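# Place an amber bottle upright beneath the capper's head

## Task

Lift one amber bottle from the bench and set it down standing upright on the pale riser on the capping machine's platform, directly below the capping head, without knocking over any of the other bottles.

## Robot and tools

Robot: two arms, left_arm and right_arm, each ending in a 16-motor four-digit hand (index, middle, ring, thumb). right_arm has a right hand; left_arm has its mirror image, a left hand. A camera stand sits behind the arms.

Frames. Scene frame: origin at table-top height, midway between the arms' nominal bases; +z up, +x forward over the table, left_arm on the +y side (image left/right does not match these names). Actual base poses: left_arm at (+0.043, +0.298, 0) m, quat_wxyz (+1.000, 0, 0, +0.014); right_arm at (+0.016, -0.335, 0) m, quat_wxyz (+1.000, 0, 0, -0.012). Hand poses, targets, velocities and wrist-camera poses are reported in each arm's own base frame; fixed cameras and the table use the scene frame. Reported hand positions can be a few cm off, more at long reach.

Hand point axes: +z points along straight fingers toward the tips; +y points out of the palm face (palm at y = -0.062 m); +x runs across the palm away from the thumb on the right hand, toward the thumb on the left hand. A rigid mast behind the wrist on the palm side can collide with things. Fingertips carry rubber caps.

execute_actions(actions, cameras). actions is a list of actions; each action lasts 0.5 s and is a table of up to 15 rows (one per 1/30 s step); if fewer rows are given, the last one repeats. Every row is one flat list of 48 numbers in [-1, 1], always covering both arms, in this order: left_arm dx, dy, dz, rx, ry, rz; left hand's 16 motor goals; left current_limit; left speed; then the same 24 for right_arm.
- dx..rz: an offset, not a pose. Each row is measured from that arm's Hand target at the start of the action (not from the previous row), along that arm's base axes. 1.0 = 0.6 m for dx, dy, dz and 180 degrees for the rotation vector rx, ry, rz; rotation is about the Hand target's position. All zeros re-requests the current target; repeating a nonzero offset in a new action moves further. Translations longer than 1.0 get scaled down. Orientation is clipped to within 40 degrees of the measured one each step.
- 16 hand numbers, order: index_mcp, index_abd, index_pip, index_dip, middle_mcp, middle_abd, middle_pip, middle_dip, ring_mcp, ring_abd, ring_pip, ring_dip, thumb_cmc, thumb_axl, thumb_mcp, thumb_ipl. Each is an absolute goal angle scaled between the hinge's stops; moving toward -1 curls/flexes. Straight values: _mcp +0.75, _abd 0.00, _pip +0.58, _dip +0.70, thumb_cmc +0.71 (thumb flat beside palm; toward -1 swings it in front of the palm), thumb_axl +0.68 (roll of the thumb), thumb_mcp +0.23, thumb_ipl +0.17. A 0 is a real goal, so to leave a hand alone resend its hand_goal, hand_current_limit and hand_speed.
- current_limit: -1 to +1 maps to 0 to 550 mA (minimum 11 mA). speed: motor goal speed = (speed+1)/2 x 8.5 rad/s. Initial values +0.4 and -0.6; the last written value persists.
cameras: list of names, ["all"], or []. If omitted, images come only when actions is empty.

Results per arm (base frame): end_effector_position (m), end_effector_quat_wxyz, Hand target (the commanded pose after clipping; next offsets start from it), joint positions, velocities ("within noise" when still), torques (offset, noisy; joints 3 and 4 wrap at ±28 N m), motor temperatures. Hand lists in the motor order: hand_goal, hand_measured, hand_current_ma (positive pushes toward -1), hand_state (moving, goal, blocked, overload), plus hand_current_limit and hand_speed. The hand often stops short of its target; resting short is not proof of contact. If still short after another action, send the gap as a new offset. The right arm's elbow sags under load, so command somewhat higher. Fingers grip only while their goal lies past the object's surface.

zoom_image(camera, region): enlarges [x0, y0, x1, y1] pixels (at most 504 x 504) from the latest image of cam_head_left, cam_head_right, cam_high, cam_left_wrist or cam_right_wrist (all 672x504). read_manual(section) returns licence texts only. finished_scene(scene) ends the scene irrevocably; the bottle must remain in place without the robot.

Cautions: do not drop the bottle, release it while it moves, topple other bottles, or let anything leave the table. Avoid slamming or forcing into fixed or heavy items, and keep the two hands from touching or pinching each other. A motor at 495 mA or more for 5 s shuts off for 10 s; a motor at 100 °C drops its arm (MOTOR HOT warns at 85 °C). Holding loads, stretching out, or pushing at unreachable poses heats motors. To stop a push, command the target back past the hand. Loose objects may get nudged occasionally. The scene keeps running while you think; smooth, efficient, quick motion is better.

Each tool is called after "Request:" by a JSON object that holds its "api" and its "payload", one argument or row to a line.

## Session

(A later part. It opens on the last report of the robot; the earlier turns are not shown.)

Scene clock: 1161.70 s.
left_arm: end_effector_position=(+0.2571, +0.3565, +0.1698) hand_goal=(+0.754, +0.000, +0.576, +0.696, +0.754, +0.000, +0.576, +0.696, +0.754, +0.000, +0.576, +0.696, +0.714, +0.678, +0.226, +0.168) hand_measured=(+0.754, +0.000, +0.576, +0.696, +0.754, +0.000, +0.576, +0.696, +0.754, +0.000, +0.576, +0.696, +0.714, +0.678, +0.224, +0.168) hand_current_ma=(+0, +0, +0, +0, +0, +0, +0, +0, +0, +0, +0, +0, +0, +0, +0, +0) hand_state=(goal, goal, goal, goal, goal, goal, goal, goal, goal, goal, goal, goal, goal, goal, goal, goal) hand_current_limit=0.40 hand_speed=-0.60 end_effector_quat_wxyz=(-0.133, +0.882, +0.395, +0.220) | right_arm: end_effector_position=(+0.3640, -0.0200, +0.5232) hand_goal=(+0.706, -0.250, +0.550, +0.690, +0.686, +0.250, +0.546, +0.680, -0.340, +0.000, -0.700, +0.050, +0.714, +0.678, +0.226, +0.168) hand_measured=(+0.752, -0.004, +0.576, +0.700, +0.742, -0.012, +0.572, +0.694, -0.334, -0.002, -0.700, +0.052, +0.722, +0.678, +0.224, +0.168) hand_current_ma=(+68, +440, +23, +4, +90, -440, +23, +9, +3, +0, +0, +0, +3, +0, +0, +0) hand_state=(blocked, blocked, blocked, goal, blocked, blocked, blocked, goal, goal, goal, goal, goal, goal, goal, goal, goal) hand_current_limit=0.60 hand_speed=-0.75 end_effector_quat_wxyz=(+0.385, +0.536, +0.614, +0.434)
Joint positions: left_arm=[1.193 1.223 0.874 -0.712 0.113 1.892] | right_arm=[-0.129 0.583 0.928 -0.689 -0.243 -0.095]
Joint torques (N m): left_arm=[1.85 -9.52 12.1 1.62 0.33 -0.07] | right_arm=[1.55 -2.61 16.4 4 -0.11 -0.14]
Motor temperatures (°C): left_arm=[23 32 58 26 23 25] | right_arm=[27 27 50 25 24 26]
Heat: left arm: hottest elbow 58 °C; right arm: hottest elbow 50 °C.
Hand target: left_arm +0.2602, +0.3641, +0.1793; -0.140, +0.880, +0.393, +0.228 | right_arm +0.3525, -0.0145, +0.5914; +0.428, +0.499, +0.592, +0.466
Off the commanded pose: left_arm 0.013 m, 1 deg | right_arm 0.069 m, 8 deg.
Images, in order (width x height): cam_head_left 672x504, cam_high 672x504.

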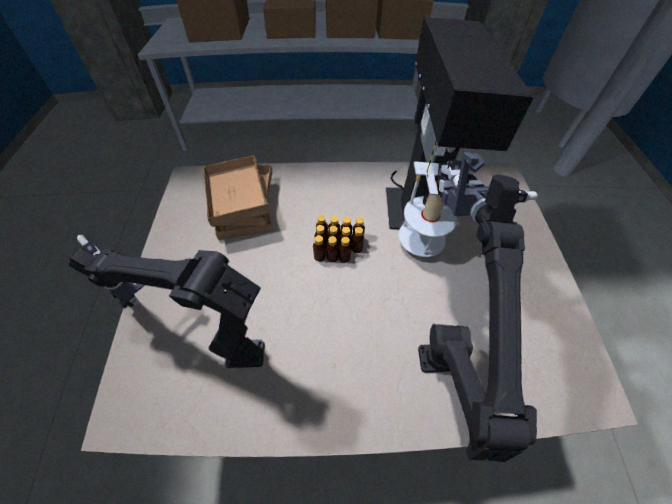

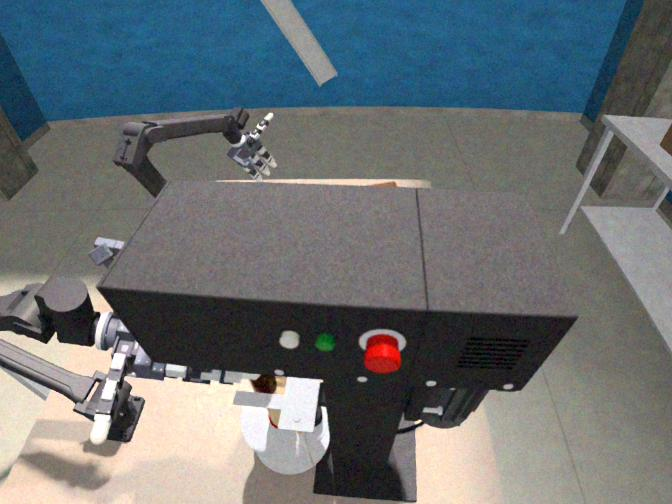

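Request:
{"api": "execute_actions", "payload": {
  "actions": [
    [[0,0,0,0,0,0,0.754,0,0.576,0.696,0.754,0,0.576,0.696,0.754,0,0.576,0.696,0.714,0.678,0.226,0.168,0.4,-0.6,0.0,-0.001,0.025,0,-0.01,0,0.705,-0.25,0.55,0.69,0.685,0.25,0.545,0.68,-0.34,0,-0.7,0.05,0.714,0.678,0.226,0.168,0.6,-0.75]]
  ],
  "cameras": ["cam_head_left","cam_high","cam_right_wrist"]
}}

Request:
{"api": "zoom_image", "payload": {
  "camera": "cam_high",
  "region": [215, 365, 295, 425]
}}

Request:
{"api": "zoom_image", "payload": {
  "camera": "cam_head_left",
  "region": [412, 150, 472, 210]
}}

Scene clock: 1181.60 s.
left_arm: end_effector_position=(+0.2571, +0.3565, +0.1698) hand_goal=(+0.754, +0.000, +0.576, +0.696, +0.754, +0.000, +0.576, +0.696, +0.754, +0.000, +0.576, +0.696, +0.714, +0.678, +0.226, +0.168) hand_measured=(+0.754, +0.000, +0.576, +0.696, +0.754, +0.000, +0.576, +0.696, +0.754, +0.000, +0.576, +0.696, +0.714, +0.678, +0.224, +0.168) hand_current_ma=(+0, +0, +0, +0, +0, +0, +0, +0, +0, +0, +0, +0, +0, +0, +0, +0) hand_state=(goal, goal, goal, goal, goal, goal, goal, goal, goal, goal, goal, goal, goal, goal, goal, goal) hand_current_limit=0.40 hand_speed=-0.60 end_effector_quat_wxyz=(-0.133, +0.882, +0.395, +0.220) | right_arm: end_effector_position=(+0.3618, -0.0199, +0.5383) hand_goal=(+0.706, -0.250, +0.550, +0.690, +0.686, +0.250, +0.546, +0.680, -0.340, +0.000, -0.700, +0.050, +0.714, +0.678, +0.226, +0.168) hand_measured=(+0.752, -0.004, +0.576, +0.700, +0.742, -0.012, +0.572, +0.694, -0.334, -0.002, -0.700, +0.052, +0.722, +0.678, +0.224, +0.168) hand_current_ma=(+68, +440, +23, +4, +90, -440, +23, +9, +3, +0, +0, +0, +3, +0, +0, +0) hand_state=(blocked, blocked, blocked, goal, blocked, blocked, blocked, goal, goal, goal, goal, goal, goal, goal, goal, goal) hand_current_limit=0.60 hand_speed=-0.75 end_effector_quat_wxyz=(+0.396, +0.528, +0.608, +0.442)
Joint positions: left_arm=[1.193 1.223 0.874 -0.712 0.113 1.892] | right_arm=[-0.129 0.583 0.944 -0.67 -0.243 -0.092]
Joint torques (N m): left_arm=[1.85 -9.47 12.11 1.62 0.33 -0.08] | right_arm=[1.14 -2.32 16.76 4.11 -0.22 -0.14]
Motor temperatures (°C): left_arm=[23 32 59 26 23 25] | right_arm=[27 27 53 25 24 26]
Heat: left arm: hottest elbow 59 °C; right arm: hottest elbow 53 °C.
Hand target: left_arm +0.2602, +0.3641, +0.1793; -0.140, +0.880, +0.393, +0.228 | right_arm +0.3525, -0.0151, +0.6063; +0.437, +0.492, +0.585, +0.474
Off the commanded pose: left_arm 0.013 m, 1 deg | right_arm 0.069 m, 8 deg.
camera_calibration:
cam_right_wrist: T_world_to_cam=[[0.327421, -0.706803, 0.627076, -0.434017], [-0.758075, -0.592654, -0.272184, 0.366522], [0.56402, -0.386252, -0.729857, 0.304992], [0, 0, 0, 1]] pos_world=[0.247936, 0.0282602, 0.594523]
Images, in order (width x height): cam_head_left 672x504, cam_high 672x504, cam_right_wrist 672x504.

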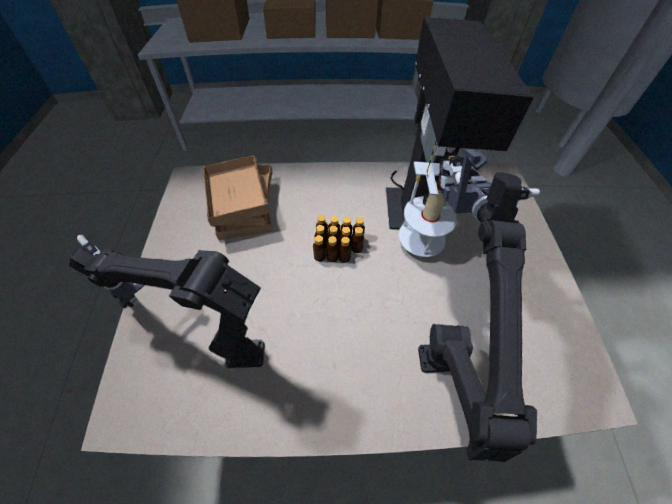

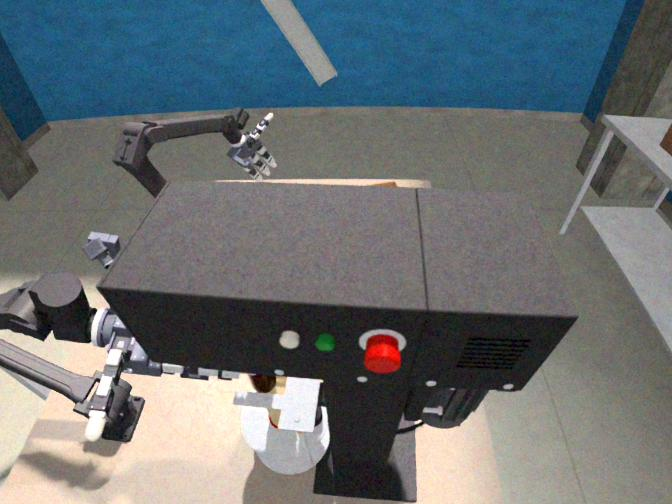

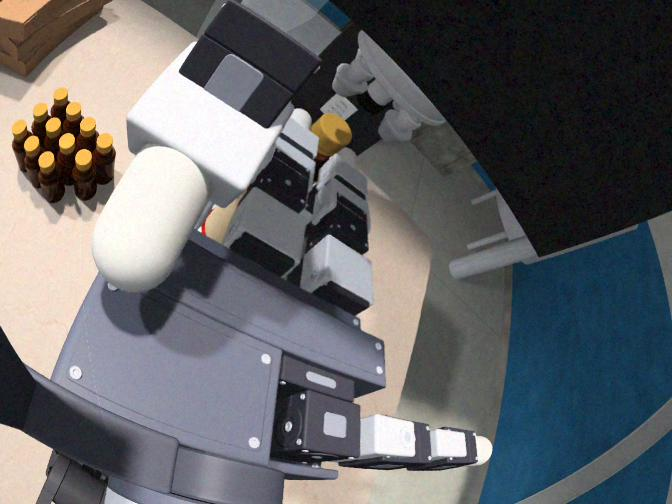

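Scaled by 6.300 from the camera's 672x504 image, which has a finer 960x720 frame.

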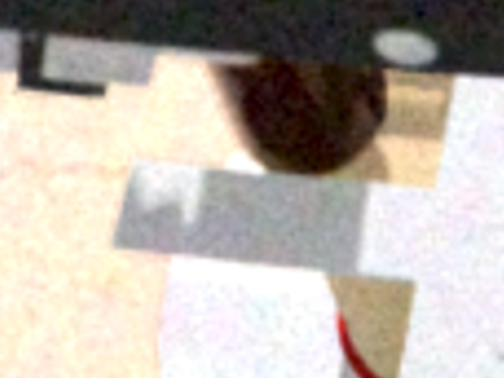

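Scaled by 8.400 from the camera's 672x504 image, which has a finer 960x720 frame.

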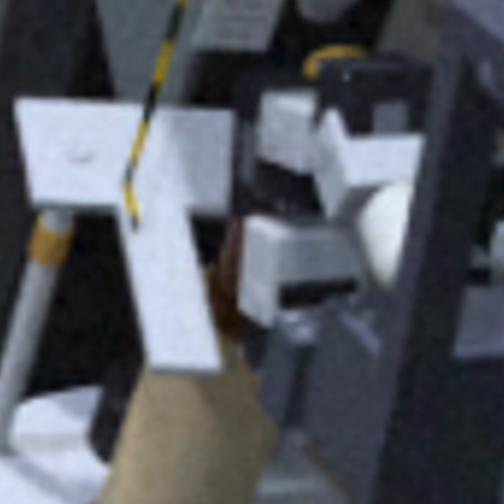

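Request:
{"api": "execute_actions", "payload": {
  "actions": [
    [[0,0,0,0,0,0,0.754,0,0.576,0.696,0.754,0,0.576,0.696,0.754,0,0.576,0.696,0.714,0.678,0.226,0.168,0.4,-0.6,0.022,-0.001,0.010,0,0,0,0.705,-0.25,0.55,0.69,0.685,0.25,0.545,0.68,-0.34,0,-0.7,0.05,0.714,0.678,0.226,0.168,0.6,-0.75]]
  ],
  "cameras": ["cam_head_left","cam_high"]
}}

Request:
{"api": "zoom_image", "payload": {
  "camera": "cam_high",
  "region": [215, 365, 295, 425]
}}

Request:
{"api": "zoom_image", "payload": {
  "camera": "cam_head_left",
  "region": [412, 150, 472, 210]
}}

Scene clock: 1211.77 s.
left_arm: end_effector_position=(+0.2571, +0.3565, +0.1698) hand_goal=(+0.754, +0.000, +0.576, +0.696, +0.754, +0.000, +0.576, +0.696, +0.754, +0.000, +0.576, +0.696, +0.714, +0.678, +0.226, +0.168) hand_measured=(+0.754, +0.000, +0.576, +0.696, +0.754, +0.000, +0.576, +0.696, +0.754, +0.000, +0.576, +0.696, +0.714, +0.678, +0.224, +0.168) hand_current_ma=(+0, +0, +0, +0, +0, +0, +0, +0, +0, +0, +0, +0, +0, +0, +0, +0) hand_state=(goal, goal, goal, goal, goal, goal, goal, goal, goal, goal, goal, goal, goal, goal, goal, goal) hand_current_limit=0.40 hand_speed=-0.60 end_effector_quat_wxyz=(-0.133, +0.882, +0.395, +0.220) | right_arm: end_effector_position=(+0.3753, -0.0211, +0.5422) hand_goal=(+0.706, -0.250, +0.550, +0.690, +0.686, +0.250, +0.546, +0.680, -0.340, +0.000, -0.700, +0.050, +0.714, +0.678, +0.226, +0.168) hand_measured=(+0.752, -0.004, +0.576, +0.700, +0.742, -0.012, +0.572, +0.694, -0.334, -0.002, -0.700, +0.052, +0.722, +0.678, +0.224, +0.168) hand_current_ma=(+68, +440, +23, +4, +90, -440, +23, +9, +3, +0, +0, +0, +3, +0, +0, +0) hand_state=(blocked, blocked, blocked, goal, blocked, blocked, blocked, goal, goal, goal, goal, goal, goal, goal, goal, goal) hand_current_limit=0.60 hand_speed=-0.75 end_effector_quat_wxyz=(+0.395, +0.529, +0.608, +0.442)
Joint positions: left_arm=[1.193 1.223 0.874 -0.712 0.113 1.892] | right_arm=[-0.127 0.624 0.967 -0.656 -0.241 -0.091]
Joint torques (N m): left_arm=[1.85 -9.41 12.11 1.63 0.33 -0.07] | right_arm=[1.44 -2.49 16.85 4.12 -0.1 -0.14]
Motor temperatures (°C): left_arm=[23 32 59 26 23 25] | right_arm=[27 27 55 25 24 26]
Heat: left arm: hottest elbow 59 °C; right arm: hottest elbow 55 °C.
Hand target: left_arm +0.2602, +0.3641, +0.1793; -0.140, +0.880, +0.393, +0.228 | right_arm +0.3655, -0.0157, +0.6126; +0.437, +0.492, +0.585, +0.474
Off the commanded pose: left_arm 0.013 m, 1 deg | right_arm 0.071 m, 8 deg.
Images, in order (width x height): cam_head_left 672x504, cam_high 672x504.

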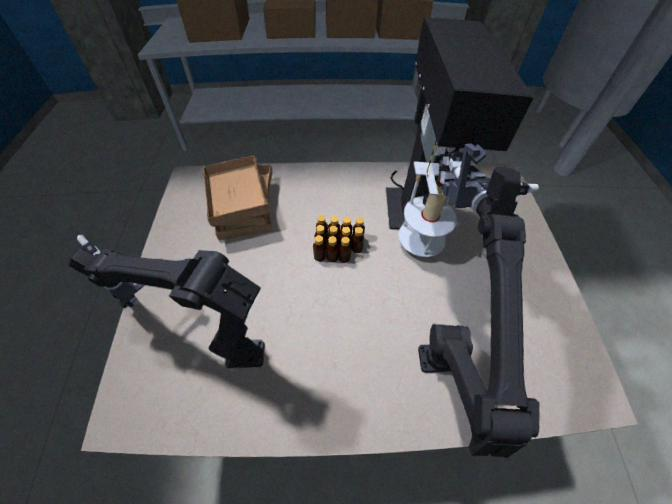

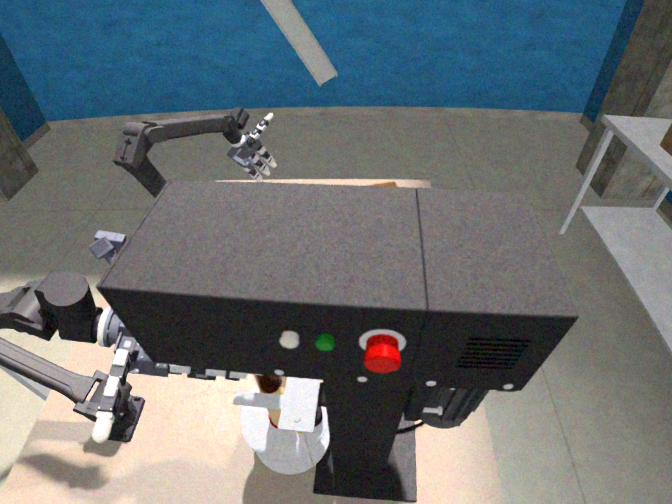

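Scaled by 6.300 from the camera's 672x504 image, which has a finer 960x720 frame.

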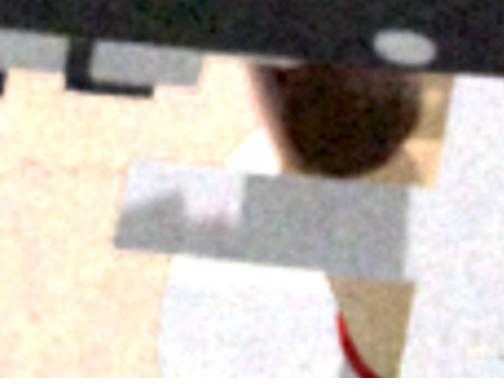

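Scaled by 8.400 from the camera's 672x504 image, which has a finer 960x720 frame.

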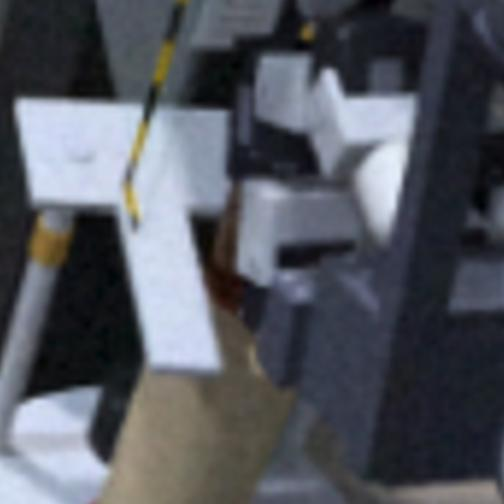

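Request:
{"api": "execute_actions", "payload": {
  "actions": [
    [[0,0,0,0,0,0,0.754,0,0.576,0.696,0.754,0,0.576,0.696,0.754,0,0.576,0.696,0.714,0.678,0.226,0.168,0.4,-0.6,0.016,0.002,-0.002,0,0,0,0.705,-0.25,0.55,0.69,0.685,0.25,0.545,0.68,-0.34,0,-0.7,0.05,0.714,0.678,0.226,0.168,0.6,-0.75]]
  ],
  "cameras": ["cam_head_left","cam_high","cam_right_wrist"]
}}

Request:
{"api": "zoom_image", "payload": {
  "camera": "cam_high",
  "region": [215, 365, 295, 425]
}}

Request:
{"api": "zoom_image", "payload": {
  "camera": "cam_head_left",
  "region": [412, 150, 472, 210]
}}

Scene clock: 1231.70 s.
left_arm: end_effector_position=(+0.2571, +0.3565, +0.1698) hand_goal=(+0.754, +0.000, +0.576, +0.696, +0.754, +0.000, +0.576, +0.696, +0.754, +0.000, +0.576, +0.696, +0.714, +0.678, +0.226, +0.168) hand_measured=(+0.754, +0.000, +0.576, +0.696, +0.754, +0.000, +0.576, +0.696, +0.754, +0.000, +0.576, +0.696, +0.714, +0.678, +0.224, +0.168) hand_current_ma=(+0, +0, +0, +0, +0, +0, +0, +0, +0, +0, +0, +0, +0, +0, +0, +0) hand_state=(goal, goal, goal, goal, goal, goal, goal, goal, goal, goal, goal, goal, goal, goal, goal, goal) hand_current_limit=0.40 hand_speed=-0.60 end_effector_quat_wxyz=(-0.133, +0.882, +0.395, +0.220) | right_arm: end_effector_position=(+0.3842, -0.0196, +0.5411) hand_goal=(+0.706, -0.250, +0.550, +0.690, +0.686, +0.250, +0.546, +0.680, -0.340, +0.000, -0.700, +0.050, +0.714, +0.678, +0.226, +0.168) hand_measured=(+0.752, -0.004, +0.576, +0.700, +0.742, -0.012, +0.572, +0.694, -0.334, -0.002, -0.700, +0.052, +0.722, +0.678, +0.224, +0.168) hand_current_ma=(+68, +440, +23, +4, +90, -440, +23, +9, +3, +0, +0, +0, +3, +0, +0, +0) hand_state=(blocked, blocked, blocked, goal, blocked, blocked, blocked, goal, goal, goal, goal, goal, goal, goal, goal, goal) hand_current_limit=0.60 hand_speed=-0.75 end_effector_quat_wxyz=(+0.395, +0.528, +0.609, +0.441)
Joint positions: left_arm=[1.193 1.223 0.874 -0.712 0.113 1.892] | right_arm=[-0.114 0.647 0.971 -0.637 -0.229 -0.088]
Joint torques (N m): left_arm=[1.85 -9.47 12.12 1.63 0.33 -0.08] | right_arm=[1.38 -2.78 16.87 4.18 -0.09 -0.13]
Motor temperatures (°C): left_arm=[23 31 59 26 23 25] | right_arm=[27 27 59 25 24 26]
Heat: left arm: hottest elbow 59 °C; right arm: hottest elbow 59 °C.
Hand target: left_arm +0.2602, +0.3641, +0.1793; -0.140, +0.880, +0.393, +0.228 | right_arm +0.3751, -0.0144, +0.6113; +0.437, +0.492, +0.585, +0.474
Off the commanded pose: left_arm 0.013 m, 1 deg | right_arm 0.071 m, 8 deg.
camera_calibration:
cam_right_wrist: T_world_to_cam=[[0.330924, -0.706362, 0.625733, -0.443499], [-0.758622, -0.593506, -0.26878, 0.382805], [0.561233, -0.385749, -0.732267, 0.296914], [0, 0, 0, 1]] pos_world=[0.270531, 0.0284602, 0.597823]
Images, in order (width x height): cam_head_left 672x504, cam_high 672x504, cam_right_wrist 672x504.

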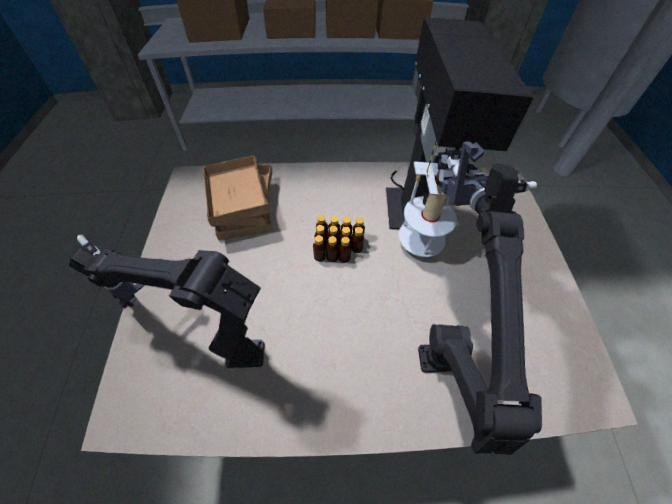

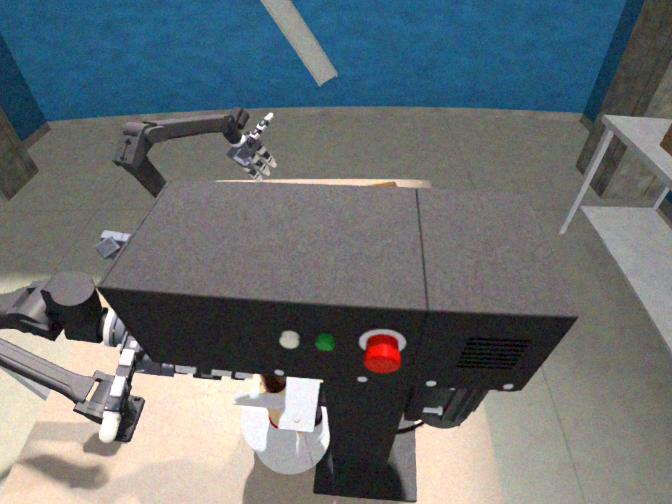

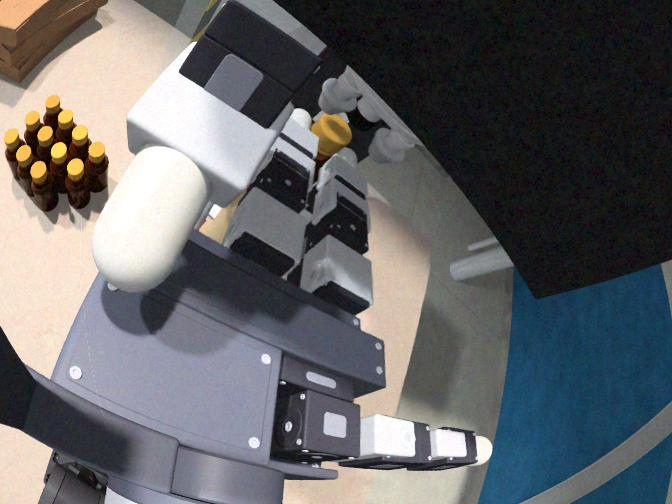

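Scaled by 6.300 from the camera's 672x504 image, which has a finer 960x720 frame.

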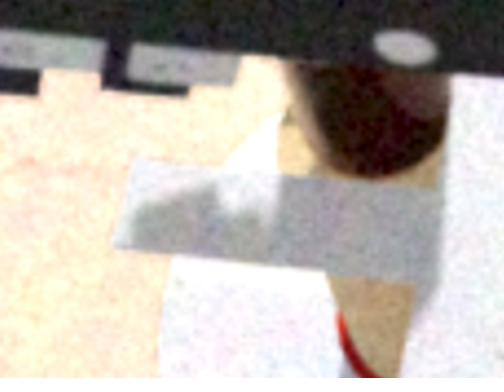

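Scaled by 8.400 from the camera's 672x504 image, which has a finer 960x720 frame.

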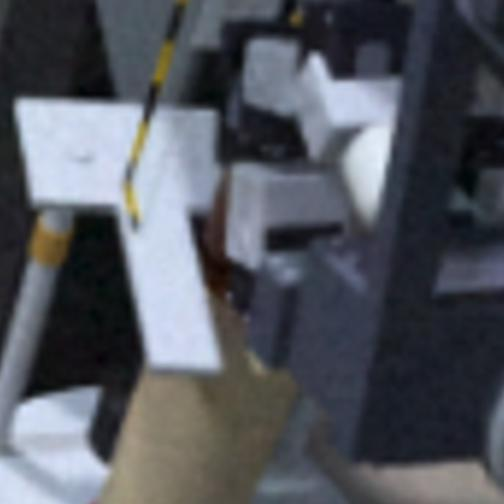

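Request:
{"api": "execute_actions", "payload": {
  "actions": [
    [[0,0,0,0,0,0,0.754,0,0.576,0.696,0.754,0,0.576,0.696,0.754,0,0.576,0.696,0.714,0.678,0.226,0.168,0.4,-0.6,0.002,0.002,-0.04,0,0,0,0.705,-0.25,0.55,0.69,0.685,0.25,0.545,0.68,-0.34,0,-0.7,0.05,0.714,0.678,0.226,0.168,0.6,-0.75]]
  ],
  "cameras": []
}}

Scene clock: 1245.07 s.
left_arm: end_effector_position=(+0.2571, +0.3565, +0.1698) hand_goal=(+0.754, +0.000, +0.576, +0.696, +0.754, +0.000, +0.576, +0.696, +0.754, +0.000, +0.576, +0.696, +0.714, +0.678, +0.226, +0.168) hand_measured=(+0.754, +0.000, +0.576, +0.696, +0.754, +0.000, +0.576, +0.696, +0.754, +0.000, +0.576, +0.696, +0.714, +0.678, +0.224, +0.168) hand_current_ma=(+0, +0, +0, +0, +0, +0, +0, +0, +0, +0, +0, +0, +0, +0, +0, +0) hand_state=(goal, goal, goal, goal, goal, goal, goal, goal, goal, goal, goal, goal, goal, goal, goal, goal) hand_current_limit=0.40 hand_speed=-0.60 end_effector_quat_wxyz=(-0.133, +0.882, +0.395, +0.220) | right_arm: end_effector_position=(+0.3837, -0.0180, +0.5551) hand_goal=(+0.706, -0.250, +0.550, +0.690, +0.686, +0.250, +0.546, +0.680, -0.340, +0.000, -0.700, +0.050, +0.714, +0.678, +0.226, +0.168) hand_measured=(+0.752, -0.004, +0.576, +0.700, +0.742, -0.012, +0.572, +0.694, -0.334, -0.002, -0.700, +0.052, +0.722, +0.678, +0.224, +0.168) hand_current_ma=(+68, +440, +23, +4, +90, -440, +23, +9, +3, +0, +0, +0, +3, +0, +0, +0) hand_state=(blocked, blocked, blocked, goal, blocked, blocked, blocked, goal, goal, goal, goal, goal, goal, goal, goal, goal) hand_current_limit=0.60 hand_speed=-0.75 end_effector_quat_wxyz=(+0.413, +0.515, +0.600, +0.453)
Joint positions: left_arm=[1.193 1.223 0.874 -0.712 0.113 1.892] | right_arm=[-0.106 0.647 0.971 -0.583 -0.22 -0.087]
Joint torques (N m): left_arm=[1.79 -9.47 12.11 1.63 0.32 -0.08] | right_arm=[1.61 -3.43 11.88 4.21 -0.09 -0.13]
Motor temperatures (°C): left_arm=[23 31 59 26 23 25] | right_arm=[27 27 57 25 24 26]
Heat: left arm: hottest elbow 59 °C; right arm: hottest elbow 57 °C.
Hand target: left_arm +0.2602, +0.3641, +0.1793; -0.140, +0.880, +0.393, +0.228 | right_arm +0.3763, -0.0133, +0.5874; +0.437, +0.492, +0.585, +0.474
Off the commanded pose: left_arm 0.013 m, 1 deg | right_arm 0.033 m, 5 deg.
No camera images: "cameras" was empty.

Request:
{"api": "execute_actions", "payload": {
  "actions": [
    [[0,0,0,0,0,0,0.754,0,0.576,0.696,0.754,0,0.576,0.696,0.754,0,0.576,0.696,0.714,0.678,0.226,0.168,0.4,-0.6,0.001,0.0,-0.02,0.002,0.016,0,0.705,-0.25,0.55,0.69,0.685,0.25,0.545,0.68,-0.34,0,-0.7,0.05,0.714,0.678,0.226,0.168,0.6,-0.75]]
  ],
  "cameras": ["cam_high","cam_head_left"]
}}

Request:
{"api": "zoom_image", "payload": {
  "camera": "cam_high",
  "region": [215, 365, 295, 425]
}}

Request:
{"api": "zoom_image", "payload": {
  "camera": "cam_head_left",
  "region": [412, 150, 472, 210]
}}

Scene clock: 1257.40 s.
left_arm: end_effector_position=(+0.2571, +0.3565, +0.1698) hand_goal=(+0.754, +0.000, +0.576, +0.696, +0.754, +0.000, +0.576, +0.696, +0.754, +0.000, +0.576, +0.696, +0.714, +0.678, +0.226, +0.168) hand_measured=(+0.754, +0.000, +0.576, +0.696, +0.754, +0.000, +0.576, +0.696, +0.754, +0.000, +0.576, +0.696, +0.714, +0.678, +0.224, +0.168) hand_current_ma=(+0, +0, +0, +0, +0, +0, +0, +0, +0, +0, +0, +0, +0, +0, +0, +0) hand_state=(goal, goal, goal, goal, goal, goal, goal, goal, goal, goal, goal, goal, goal, goal, goal, goal) hand_current_limit=0.40 hand_speed=-0.60 end_effector_quat_wxyz=(-0.133, +0.882, +0.395, +0.220) | right_arm: end_effector_position=(+0.3840, -0.0179, +0.5517) hand_goal=(+0.706, -0.250, +0.550, +0.690, +0.686, +0.250, +0.546, +0.680, -0.340, +0.000, -0.700, +0.050, +0.714, +0.678, +0.226, +0.168) hand_measured=(+0.752, -0.004, +0.576, +0.700, +0.742, -0.012, +0.572, +0.694, -0.334, -0.002, -0.700, +0.052, +0.722, +0.678, +0.224, +0.168) hand_current_ma=(+68, +440, +23, +4, +90, -440, +23, +9, +3, +0, +0, +0, +3, +0, +0, +0) hand_state=(blocked, blocked, blocked, goal, blocked, blocked, blocked, goal, goal, goal, goal, goal, goal, goal, goal, goal) hand_current_limit=0.60 hand_speed=-0.75 end_effector_quat_wxyz=(+0.408, +0.519, +0.601, +0.450)
Joint positions: left_arm=[1.193 1.223 0.874 -0.712 0.113 1.892] | right_arm=[-0.104 0.647 0.971 -0.595 -0.219 -0.085]
Joint torques (N m): left_arm=[1.79 -9.41 12.1 1.62 0.33 -0.08] | right_arm=[1.61 -3.31 12.18 2.74 -0.06 -0.14]
Motor temperatures (°C): left_arm=[23 31 59 26 23 25] | right_arm=[27 27 55 25 24 26]
Heat: left arm: hottest elbow 59 °C; right arm: hottest elbow 55 °C.
Hand target: left_arm +0.2602, +0.3641, +0.1793; -0.140, +0.880, +0.393, +0.228 | right_arm +0.3769, -0.0134, +0.5754; +0.421, +0.505, +0.594, +0.463
Off the commanded pose: left_arm 0.013 m, 1 deg | right_arm 0.025 m, 3 deg.
Images, in order (width x height): cam_head_left 672x504, cam_high 672x504.

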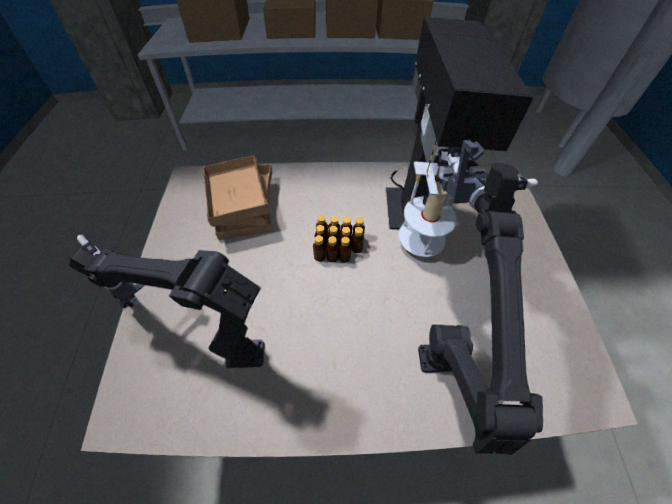

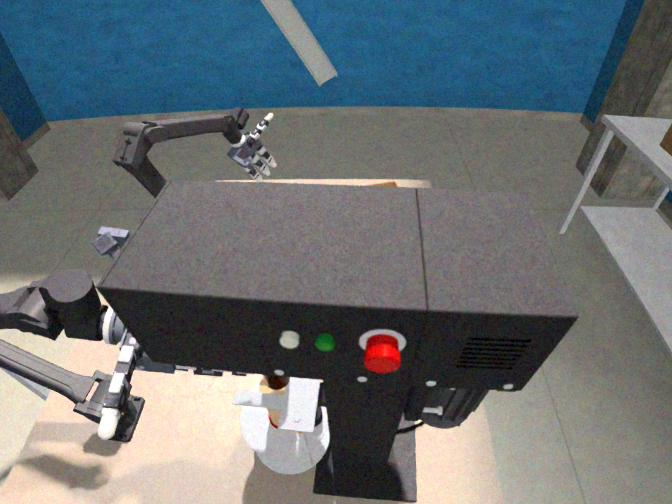

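Scaled by 6.300 from the camera's 672x504 image, which has a finer 960x720 frame.

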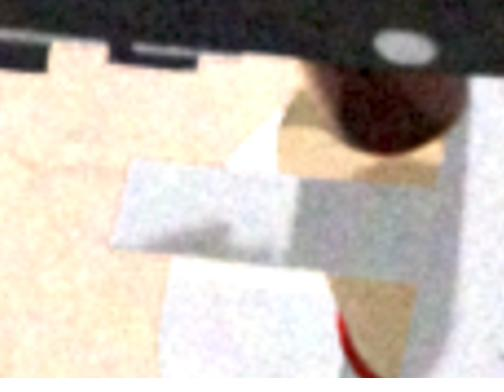

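Scaled by 8.400 from the camera's 672x504 image, which has a finer 960x720 frame.

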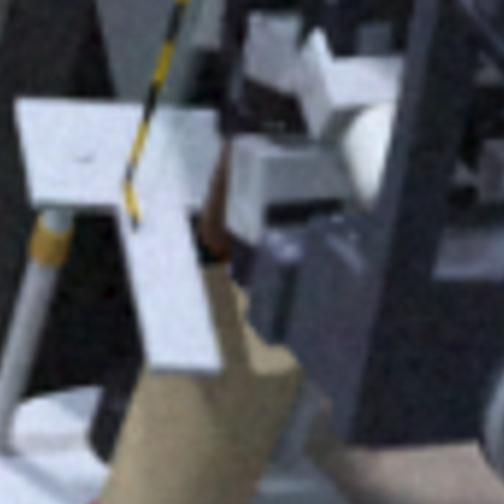

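Request:
{"api": "execute_actions", "payload": {
  "actions": [
    [[0,0,0,0,0,0,0.754,0,0.576,0.696,0.754,0,0.576,0.696,0.754,0,0.576,0.696,0.714,0.678,0.226,0.168,0.4,-0.6,-0.003,0.0,-0.018,0.001,0.008,0,0.705,-0.25,0.55,0.69,0.685,0.25,0.545,0.68,-0.34,0,-0.7,0.05,0.714,0.678,0.226,0.168,0.6,-0.75]]
  ],
  "cameras": ["cam_high","cam_head_left"]
}}

Request:
{"api": "zoom_image", "payload": {
  "camera": "cam_high",
  "region": [215, 365, 295, 425]
}}

Request:
{"api": "zoom_image", "payload": {
  "camera": "cam_head_left",
  "region": [412, 150, 472, 210]
}}

Scene clock: 1268.70 s.
left_arm: end_effector_position=(+0.2571, +0.3565, +0.1698) hand_goal=(+0.754, +0.000, +0.576, +0.696, +0.754, +0.000, +0.576, +0.696, +0.754, +0.000, +0.576, +0.696, +0.714, +0.678, +0.226, +0.168) hand_measured=(+0.754, +0.000, +0.576, +0.696, +0.754, +0.000, +0.576, +0.696, +0.754, +0.000, +0.576, +0.696, +0.714, +0.678, +0.224, +0.168) hand_current_ma=(+0, +0, +0, +0, +0, +0, +0, +0, +0, +0, +0, +0, +0, +0, +0, +0) hand_state=(goal, goal, goal, goal, goal, goal, goal, goal, goal, goal, goal, goal, goal, goal, goal, goal) hand_current_limit=0.40 hand_speed=-0.60 end_effector_quat_wxyz=(-0.133, +0.882, +0.395, +0.220) | right_arm: end_effector_position=(+0.3842, -0.0180, +0.5484) hand_goal=(+0.706, -0.250, +0.550, +0.690, +0.686, +0.250, +0.546, +0.680, -0.340, +0.000, -0.700, +0.050, +0.714, +0.678, +0.226, +0.168) hand_measured=(+0.752, -0.004, +0.576, +0.700, +0.740, -0.012, +0.572, +0.694, -0.334, -0.002, -0.700, +0.052, +0.722, +0.678, +0.224, +0.168) hand_current_ma=(+68, +440, +23, +4, +88, -440, +22, +8, +3, +0, +0, +0, +3, +0, +0, +0) hand_state=(blocked, blocked, blocked, goal, blocked, blocked, blocked, goal, goal, goal, goal, goal, goal, goal, goal, goal) hand_current_limit=0.60 hand_speed=-0.75 end_effector_quat_wxyz=(+0.404, +0.522, +0.604, +0.447)
Joint positions: left_arm=[1.193 1.223 0.874 -0.712 0.113 1.892] | right_arm=[-0.104 0.647 0.971 -0.608 -0.219 -0.085]
Joint torques (N m): left_arm=[1.85 -9.47 12.11 1.62 0.33 -0.07] | right_arm=[1.44 -4.07 11.03 2.47 -0.12 -0.12]
Motor temperatures (°C): left_arm=[23 31 59 26 23 25] | right_arm=[27 27 53 25 24 26]
Heat: left arm: hottest elbow 59 °C; right arm: hottest elbow 53 °C.
Hand target: left_arm +0.2602, +0.3641, +0.1793; -0.140, +0.880, +0.393, +0.228 | right_arm +0.3751, -0.0134, +0.5645; +0.412, +0.511, +0.599, +0.458
Off the commanded pose: left_arm 0.013 m, 1 deg | right_arm 0.019 m, 2 deg.
Images, in order (width x height): cam_head_left 672x504, cam_high 672x504.

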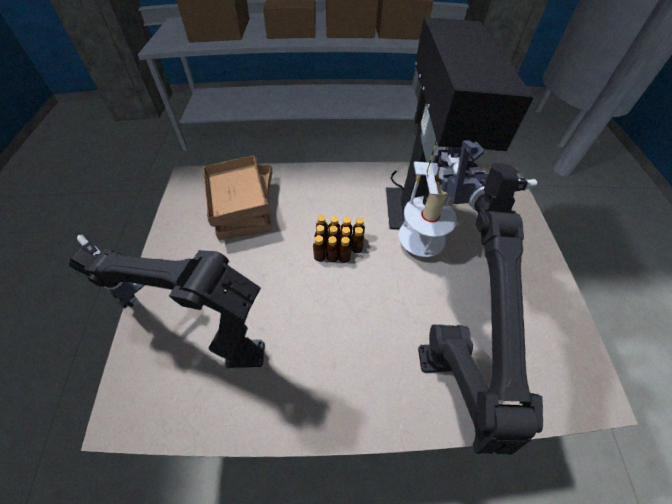

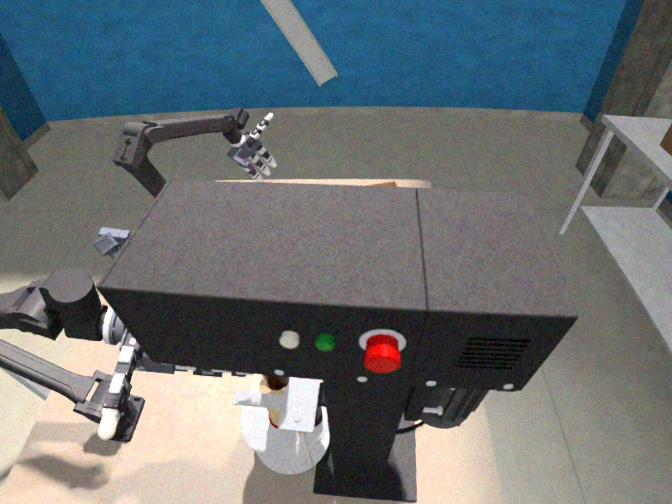

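Scaled by 6.300 from the camera's 672x504 image, which has a finer 960x720 frame.

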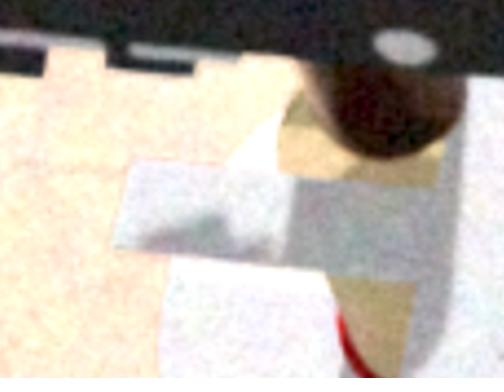

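Scaled by 8.400 from the camera's 672x504 image, which has a finer 960x720 frame.

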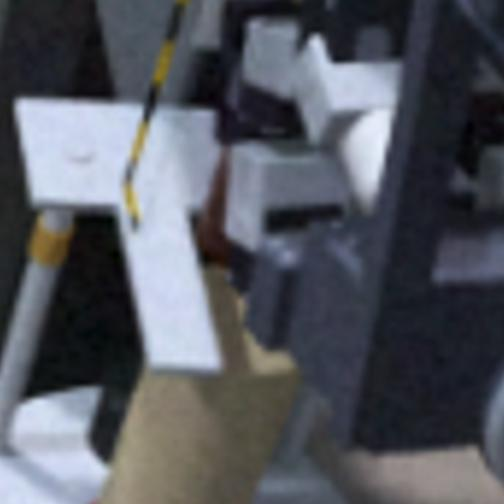

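Request:
{"api": "execute_actions", "payload": {
  "actions": [
    [[0,0,0,0,0,0,0.754,0,0.576,0.696,0.754,0,0.576,0.696,0.754,0,0.576,0.696,0.714,0.678,0.226,0.168,0.4,-0.6,-0.004,0.001,-0.016,0.001,0.004,0,0.705,-0.25,0.55,0.69,0.685,0.25,0.545,0.68,-0.34,0,-0.7,0.05,0.714,0.678,0.226,0.168,0.6,-0.75]]
  ],
  "cameras": ["cam_high","cam_head_left"]
}}

Request:
{"api": "zoom_image", "payload": {
  "camera": "cam_high",
  "region": [215, 365, 295, 425]
}}

Request:
{"api": "zoom_image", "payload": {
  "camera": "cam_head_left",
  "region": [412, 150, 472, 210]
}}

Scene clock: 1277.67 s.
left_arm: end_effector_position=(+0.2571, +0.3565, +0.1698) hand_goal=(+0.754, +0.000, +0.576, +0.696, +0.754, +0.000, +0.576, +0.696, +0.754, +0.000, +0.576, +0.696, +0.714, +0.678, +0.226, +0.168) hand_measured=(+0.754, +0.000, +0.576, +0.696, +0.754, +0.000, +0.576, +0.696, +0.754, +0.000, +0.576, +0.696, +0.714, +0.678, +0.224, +0.168) hand_current_ma=(+0, +0, +0, +0, +0, +0, +0, +0, +0, +0, +0, +0, +0, +0, +0, +0) hand_state=(goal, goal, goal, goal, goal, goal, goal, goal, goal, goal, goal, goal, goal, goal, goal, goal) hand_current_limit=0.40 hand_speed=-0.60 end_effector_quat_wxyz=(-0.133, +0.882, +0.395, +0.220) | right_arm: end_effector_position=(+0.3804, -0.0178, +0.5452) hand_goal=(+0.706, -0.250, +0.550, +0.690, +0.686, +0.250, +0.546, +0.680, -0.340, +0.000, -0.700, +0.050, +0.714, +0.678, +0.226, +0.168) hand_measured=(+0.746, -0.004, +0.570, +0.698, +0.734, -0.012, +0.566, +0.692, -0.334, -0.002, -0.700, +0.052, +0.722, +0.678, +0.224, +0.168) hand_current_ma=(+53, +440, +15, +3, +69, -440, +16, +6, +3, +0, +0, +0, +3, +0, +0, +0) hand_state=(blocked, blocked, blocked, goal, blocked, blocked, blocked, goal, goal, goal, goal, goal, goal, goal, goal, goal) hand_current_limit=0.60 hand_speed=-0.75 end_effector_quat_wxyz=(+0.405, +0.522, +0.603, +0.447)
Joint positions: left_arm=[1.193 1.223 0.874 -0.712 0.113 1.892] | right_arm=[-0.104 0.634 0.958 -0.608 -0.217 -0.085]
Joint torques (N m): left_arm=[1.79 -9.47 12.11 1.63 0.33 -0.08] | right_arm=[1.49 -3.84 10.37 2.28 -0.13 -0.11]
Motor temperatures (°C): left_arm=[23 31 59 26 23 25] | right_arm=[27 27 52 25 24 26]
Heat: left arm: hottest elbow 59 °C; right arm: hottest elbow 52 °C.
Hand target: left_arm +0.2602, +0.3641, +0.1793; -0.140, +0.880, +0.393, +0.228 | right_arm +0.3728, -0.0127, +0.5548; +0.408, +0.515, +0.601, +0.456
Off the commanded pose: left_arm 0.013 m, 1 deg | right_arm 0.013 m, 1 deg.
Images, in order (width x height): cam_head_left 672x504, cam_high 672x504.

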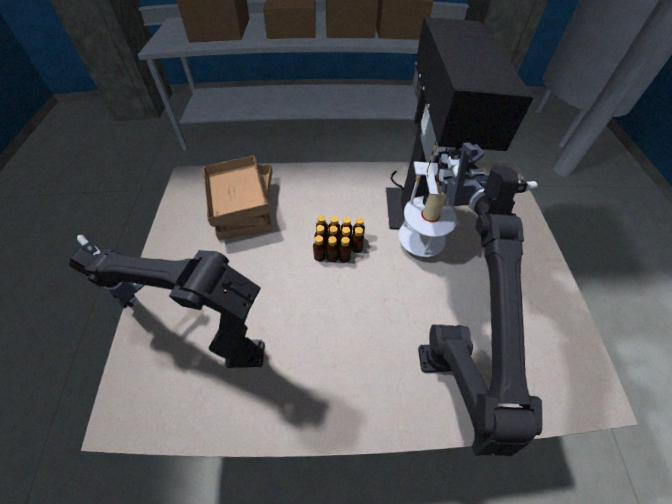

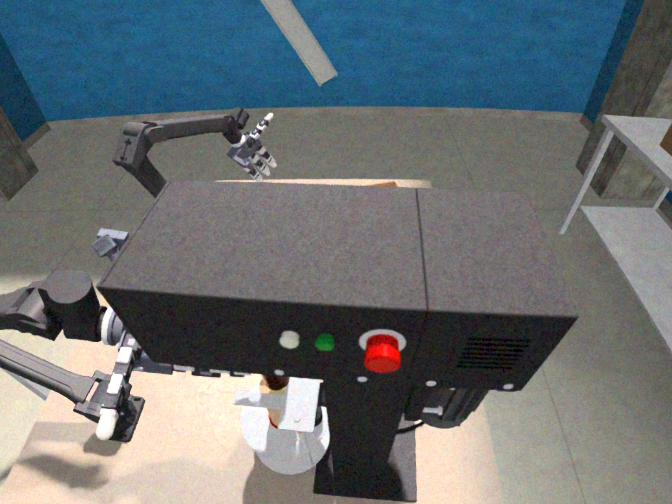

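Scaled by 6.300 from the camera's 672x504 image, which has a finer 960x720 frame.

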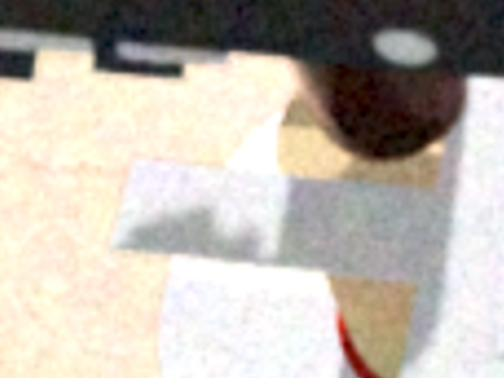

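Scaled by 8.400 from the camera's 672x504 image, which has a finer 960x720 frame.

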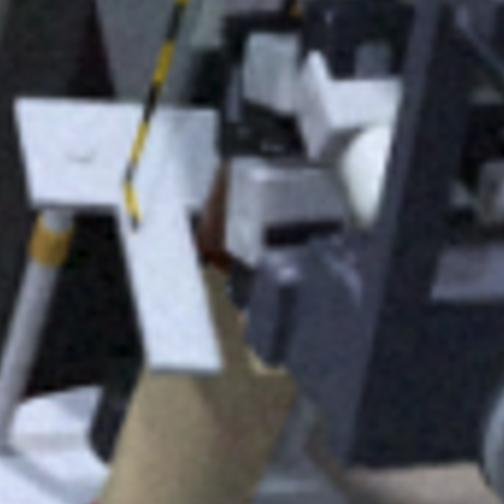

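Request:
{"api": "execute_actions", "payload": {
  "actions": [],
  "cameras": ["cam_right_wrist","cam_head_right"]
}}

Request:
{"api": "zoom_image", "payload": {
  "camera": "cam_right_wrist",
  "region": [270, 70, 420, 200]
}}

Request:
{"api": "zoom_image", "payload": {
  "camera": "cam_head_right",
  "region": [410, 130, 490, 200]
}}

Scene clock: 1295.03 s.
left_arm: end_effector_position=(+0.2571, +0.3565, +0.1698) hand_goal=(+0.754, +0.000, +0.576, +0.696, +0.754, +0.000, +0.576, +0.696, +0.754, +0.000, +0.576, +0.696, +0.714, +0.678, +0.226, +0.168) hand_measured=(+0.754, +0.000, +0.576, +0.696, +0.754, +0.000, +0.576, +0.696, +0.754, +0.000, +0.576, +0.696, +0.714, +0.678, +0.224, +0.168) hand_current_ma=(+0, +0, +0, +0, +0, +0, +0, +0, +0, +0, +0, +0, +0, +0, +0, +0) hand_state=(goal, goal, goal, goal, goal, goal, goal, goal, goal, goal, goal, goal, goal, goal, goal, goal) hand_current_limit=0.40 hand_speed=-0.60 end_effector_quat_wxyz=(-0.133, +0.882, +0.395, +0.220) | right_arm: end_effector_position=(+0.3804, -0.0178, +0.5452) hand_goal=(+0.706, -0.250, +0.550, +0.690, +0.686, +0.250, +0.546, +0.680, -0.340, +0.000, -0.700, +0.050, +0.714, +0.678, +0.226, +0.168) hand_measured=(+0.746, -0.004, +0.570, +0.698, +0.734, -0.012, +0.566, +0.692, -0.334, -0.002, -0.700, +0.052, +0.722, +0.678, +0.224, +0.168) hand_current_ma=(+53, +440, +15, +3, +69, -440, +16, +6, +3, +0, +0, +0, +3, +0, +0, +0) hand_state=(blocked, blocked, blocked, goal, blocked, blocked, blocked, goal, goal, goal, goal, goal, goal, goal, goal, goal) hand_current_limit=0.60 hand_speed=-0.75 end_effector_quat_wxyz=(+0.405, +0.522, +0.603, +0.447)
Joint positions: left_arm=[1.193 1.223 0.874 -0.712 0.113 1.892] | right_arm=[-0.104 0.634 0.958 -0.608 -0.217 -0.085]
Joint velocities: within noise
Joint torques (N m): left_arm=[1.85 -9.47 12.11 1.61 0.33 -0.08] | right_arm=[1.61 -3.72 10.35 2.22 -0.12 -0.11]
Motor temperatures (°C): left_arm=[23 31 59 26 23 25] | right_arm=[27 27 52 25 24 26]
Heat: left arm: hottest elbow 59 °C; right arm: hottest elbow 52 °C.
Hand target: left_arm +0.2602, +0.3641, +0.1793; -0.140, +0.880, +0.393, +0.228 | right_arm +0.3728, -0.0127, +0.5548; +0.408, +0.515, +0.601, +0.456
Off the commanded pose: left_arm 0.013 m, 1 deg | right_arm 0.013 m, 1 deg.
camera_calibration:
cam_right_wrist: T_world_to_cam=[[0.311272, -0.704784, 0.637487, -0.442478], [-0.752367, -0.59257, -0.28776, 0.390107], [0.580564, -0.390052, -0.714707, 0.285707], [0, 0, 0, 1]] pos_world=[0.265364, 0.0307553, 0.598528]
Images, in order (width x height): cam_head_right 672x504, cam_right_wrist 672x504.

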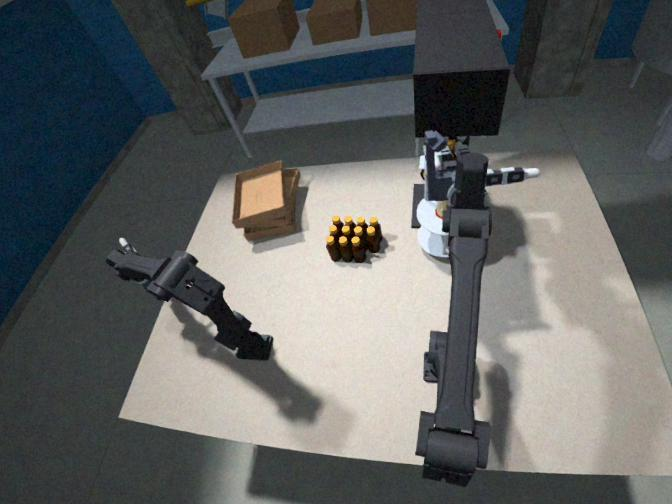

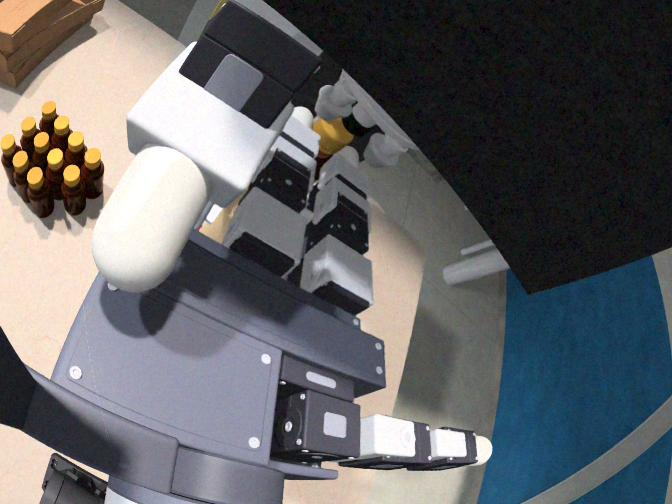

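Scaled by 3.360 from the camera's 672x504 image, which has a finer 960x720 frame.

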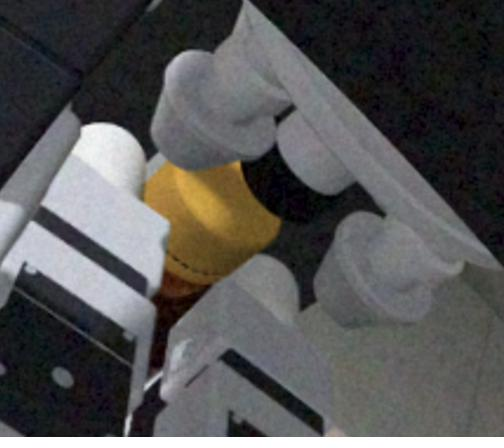

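Scaled by 6.300 from the camera's 672x504 image, which has a finer 960x720 frame.

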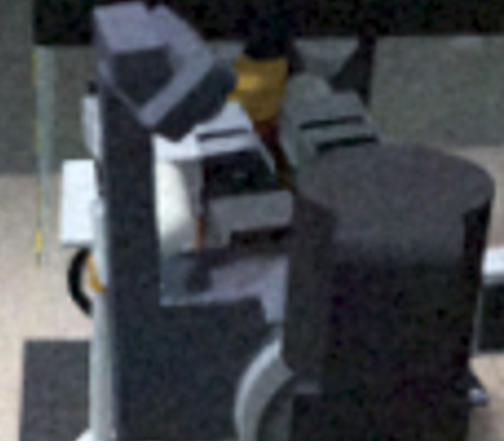

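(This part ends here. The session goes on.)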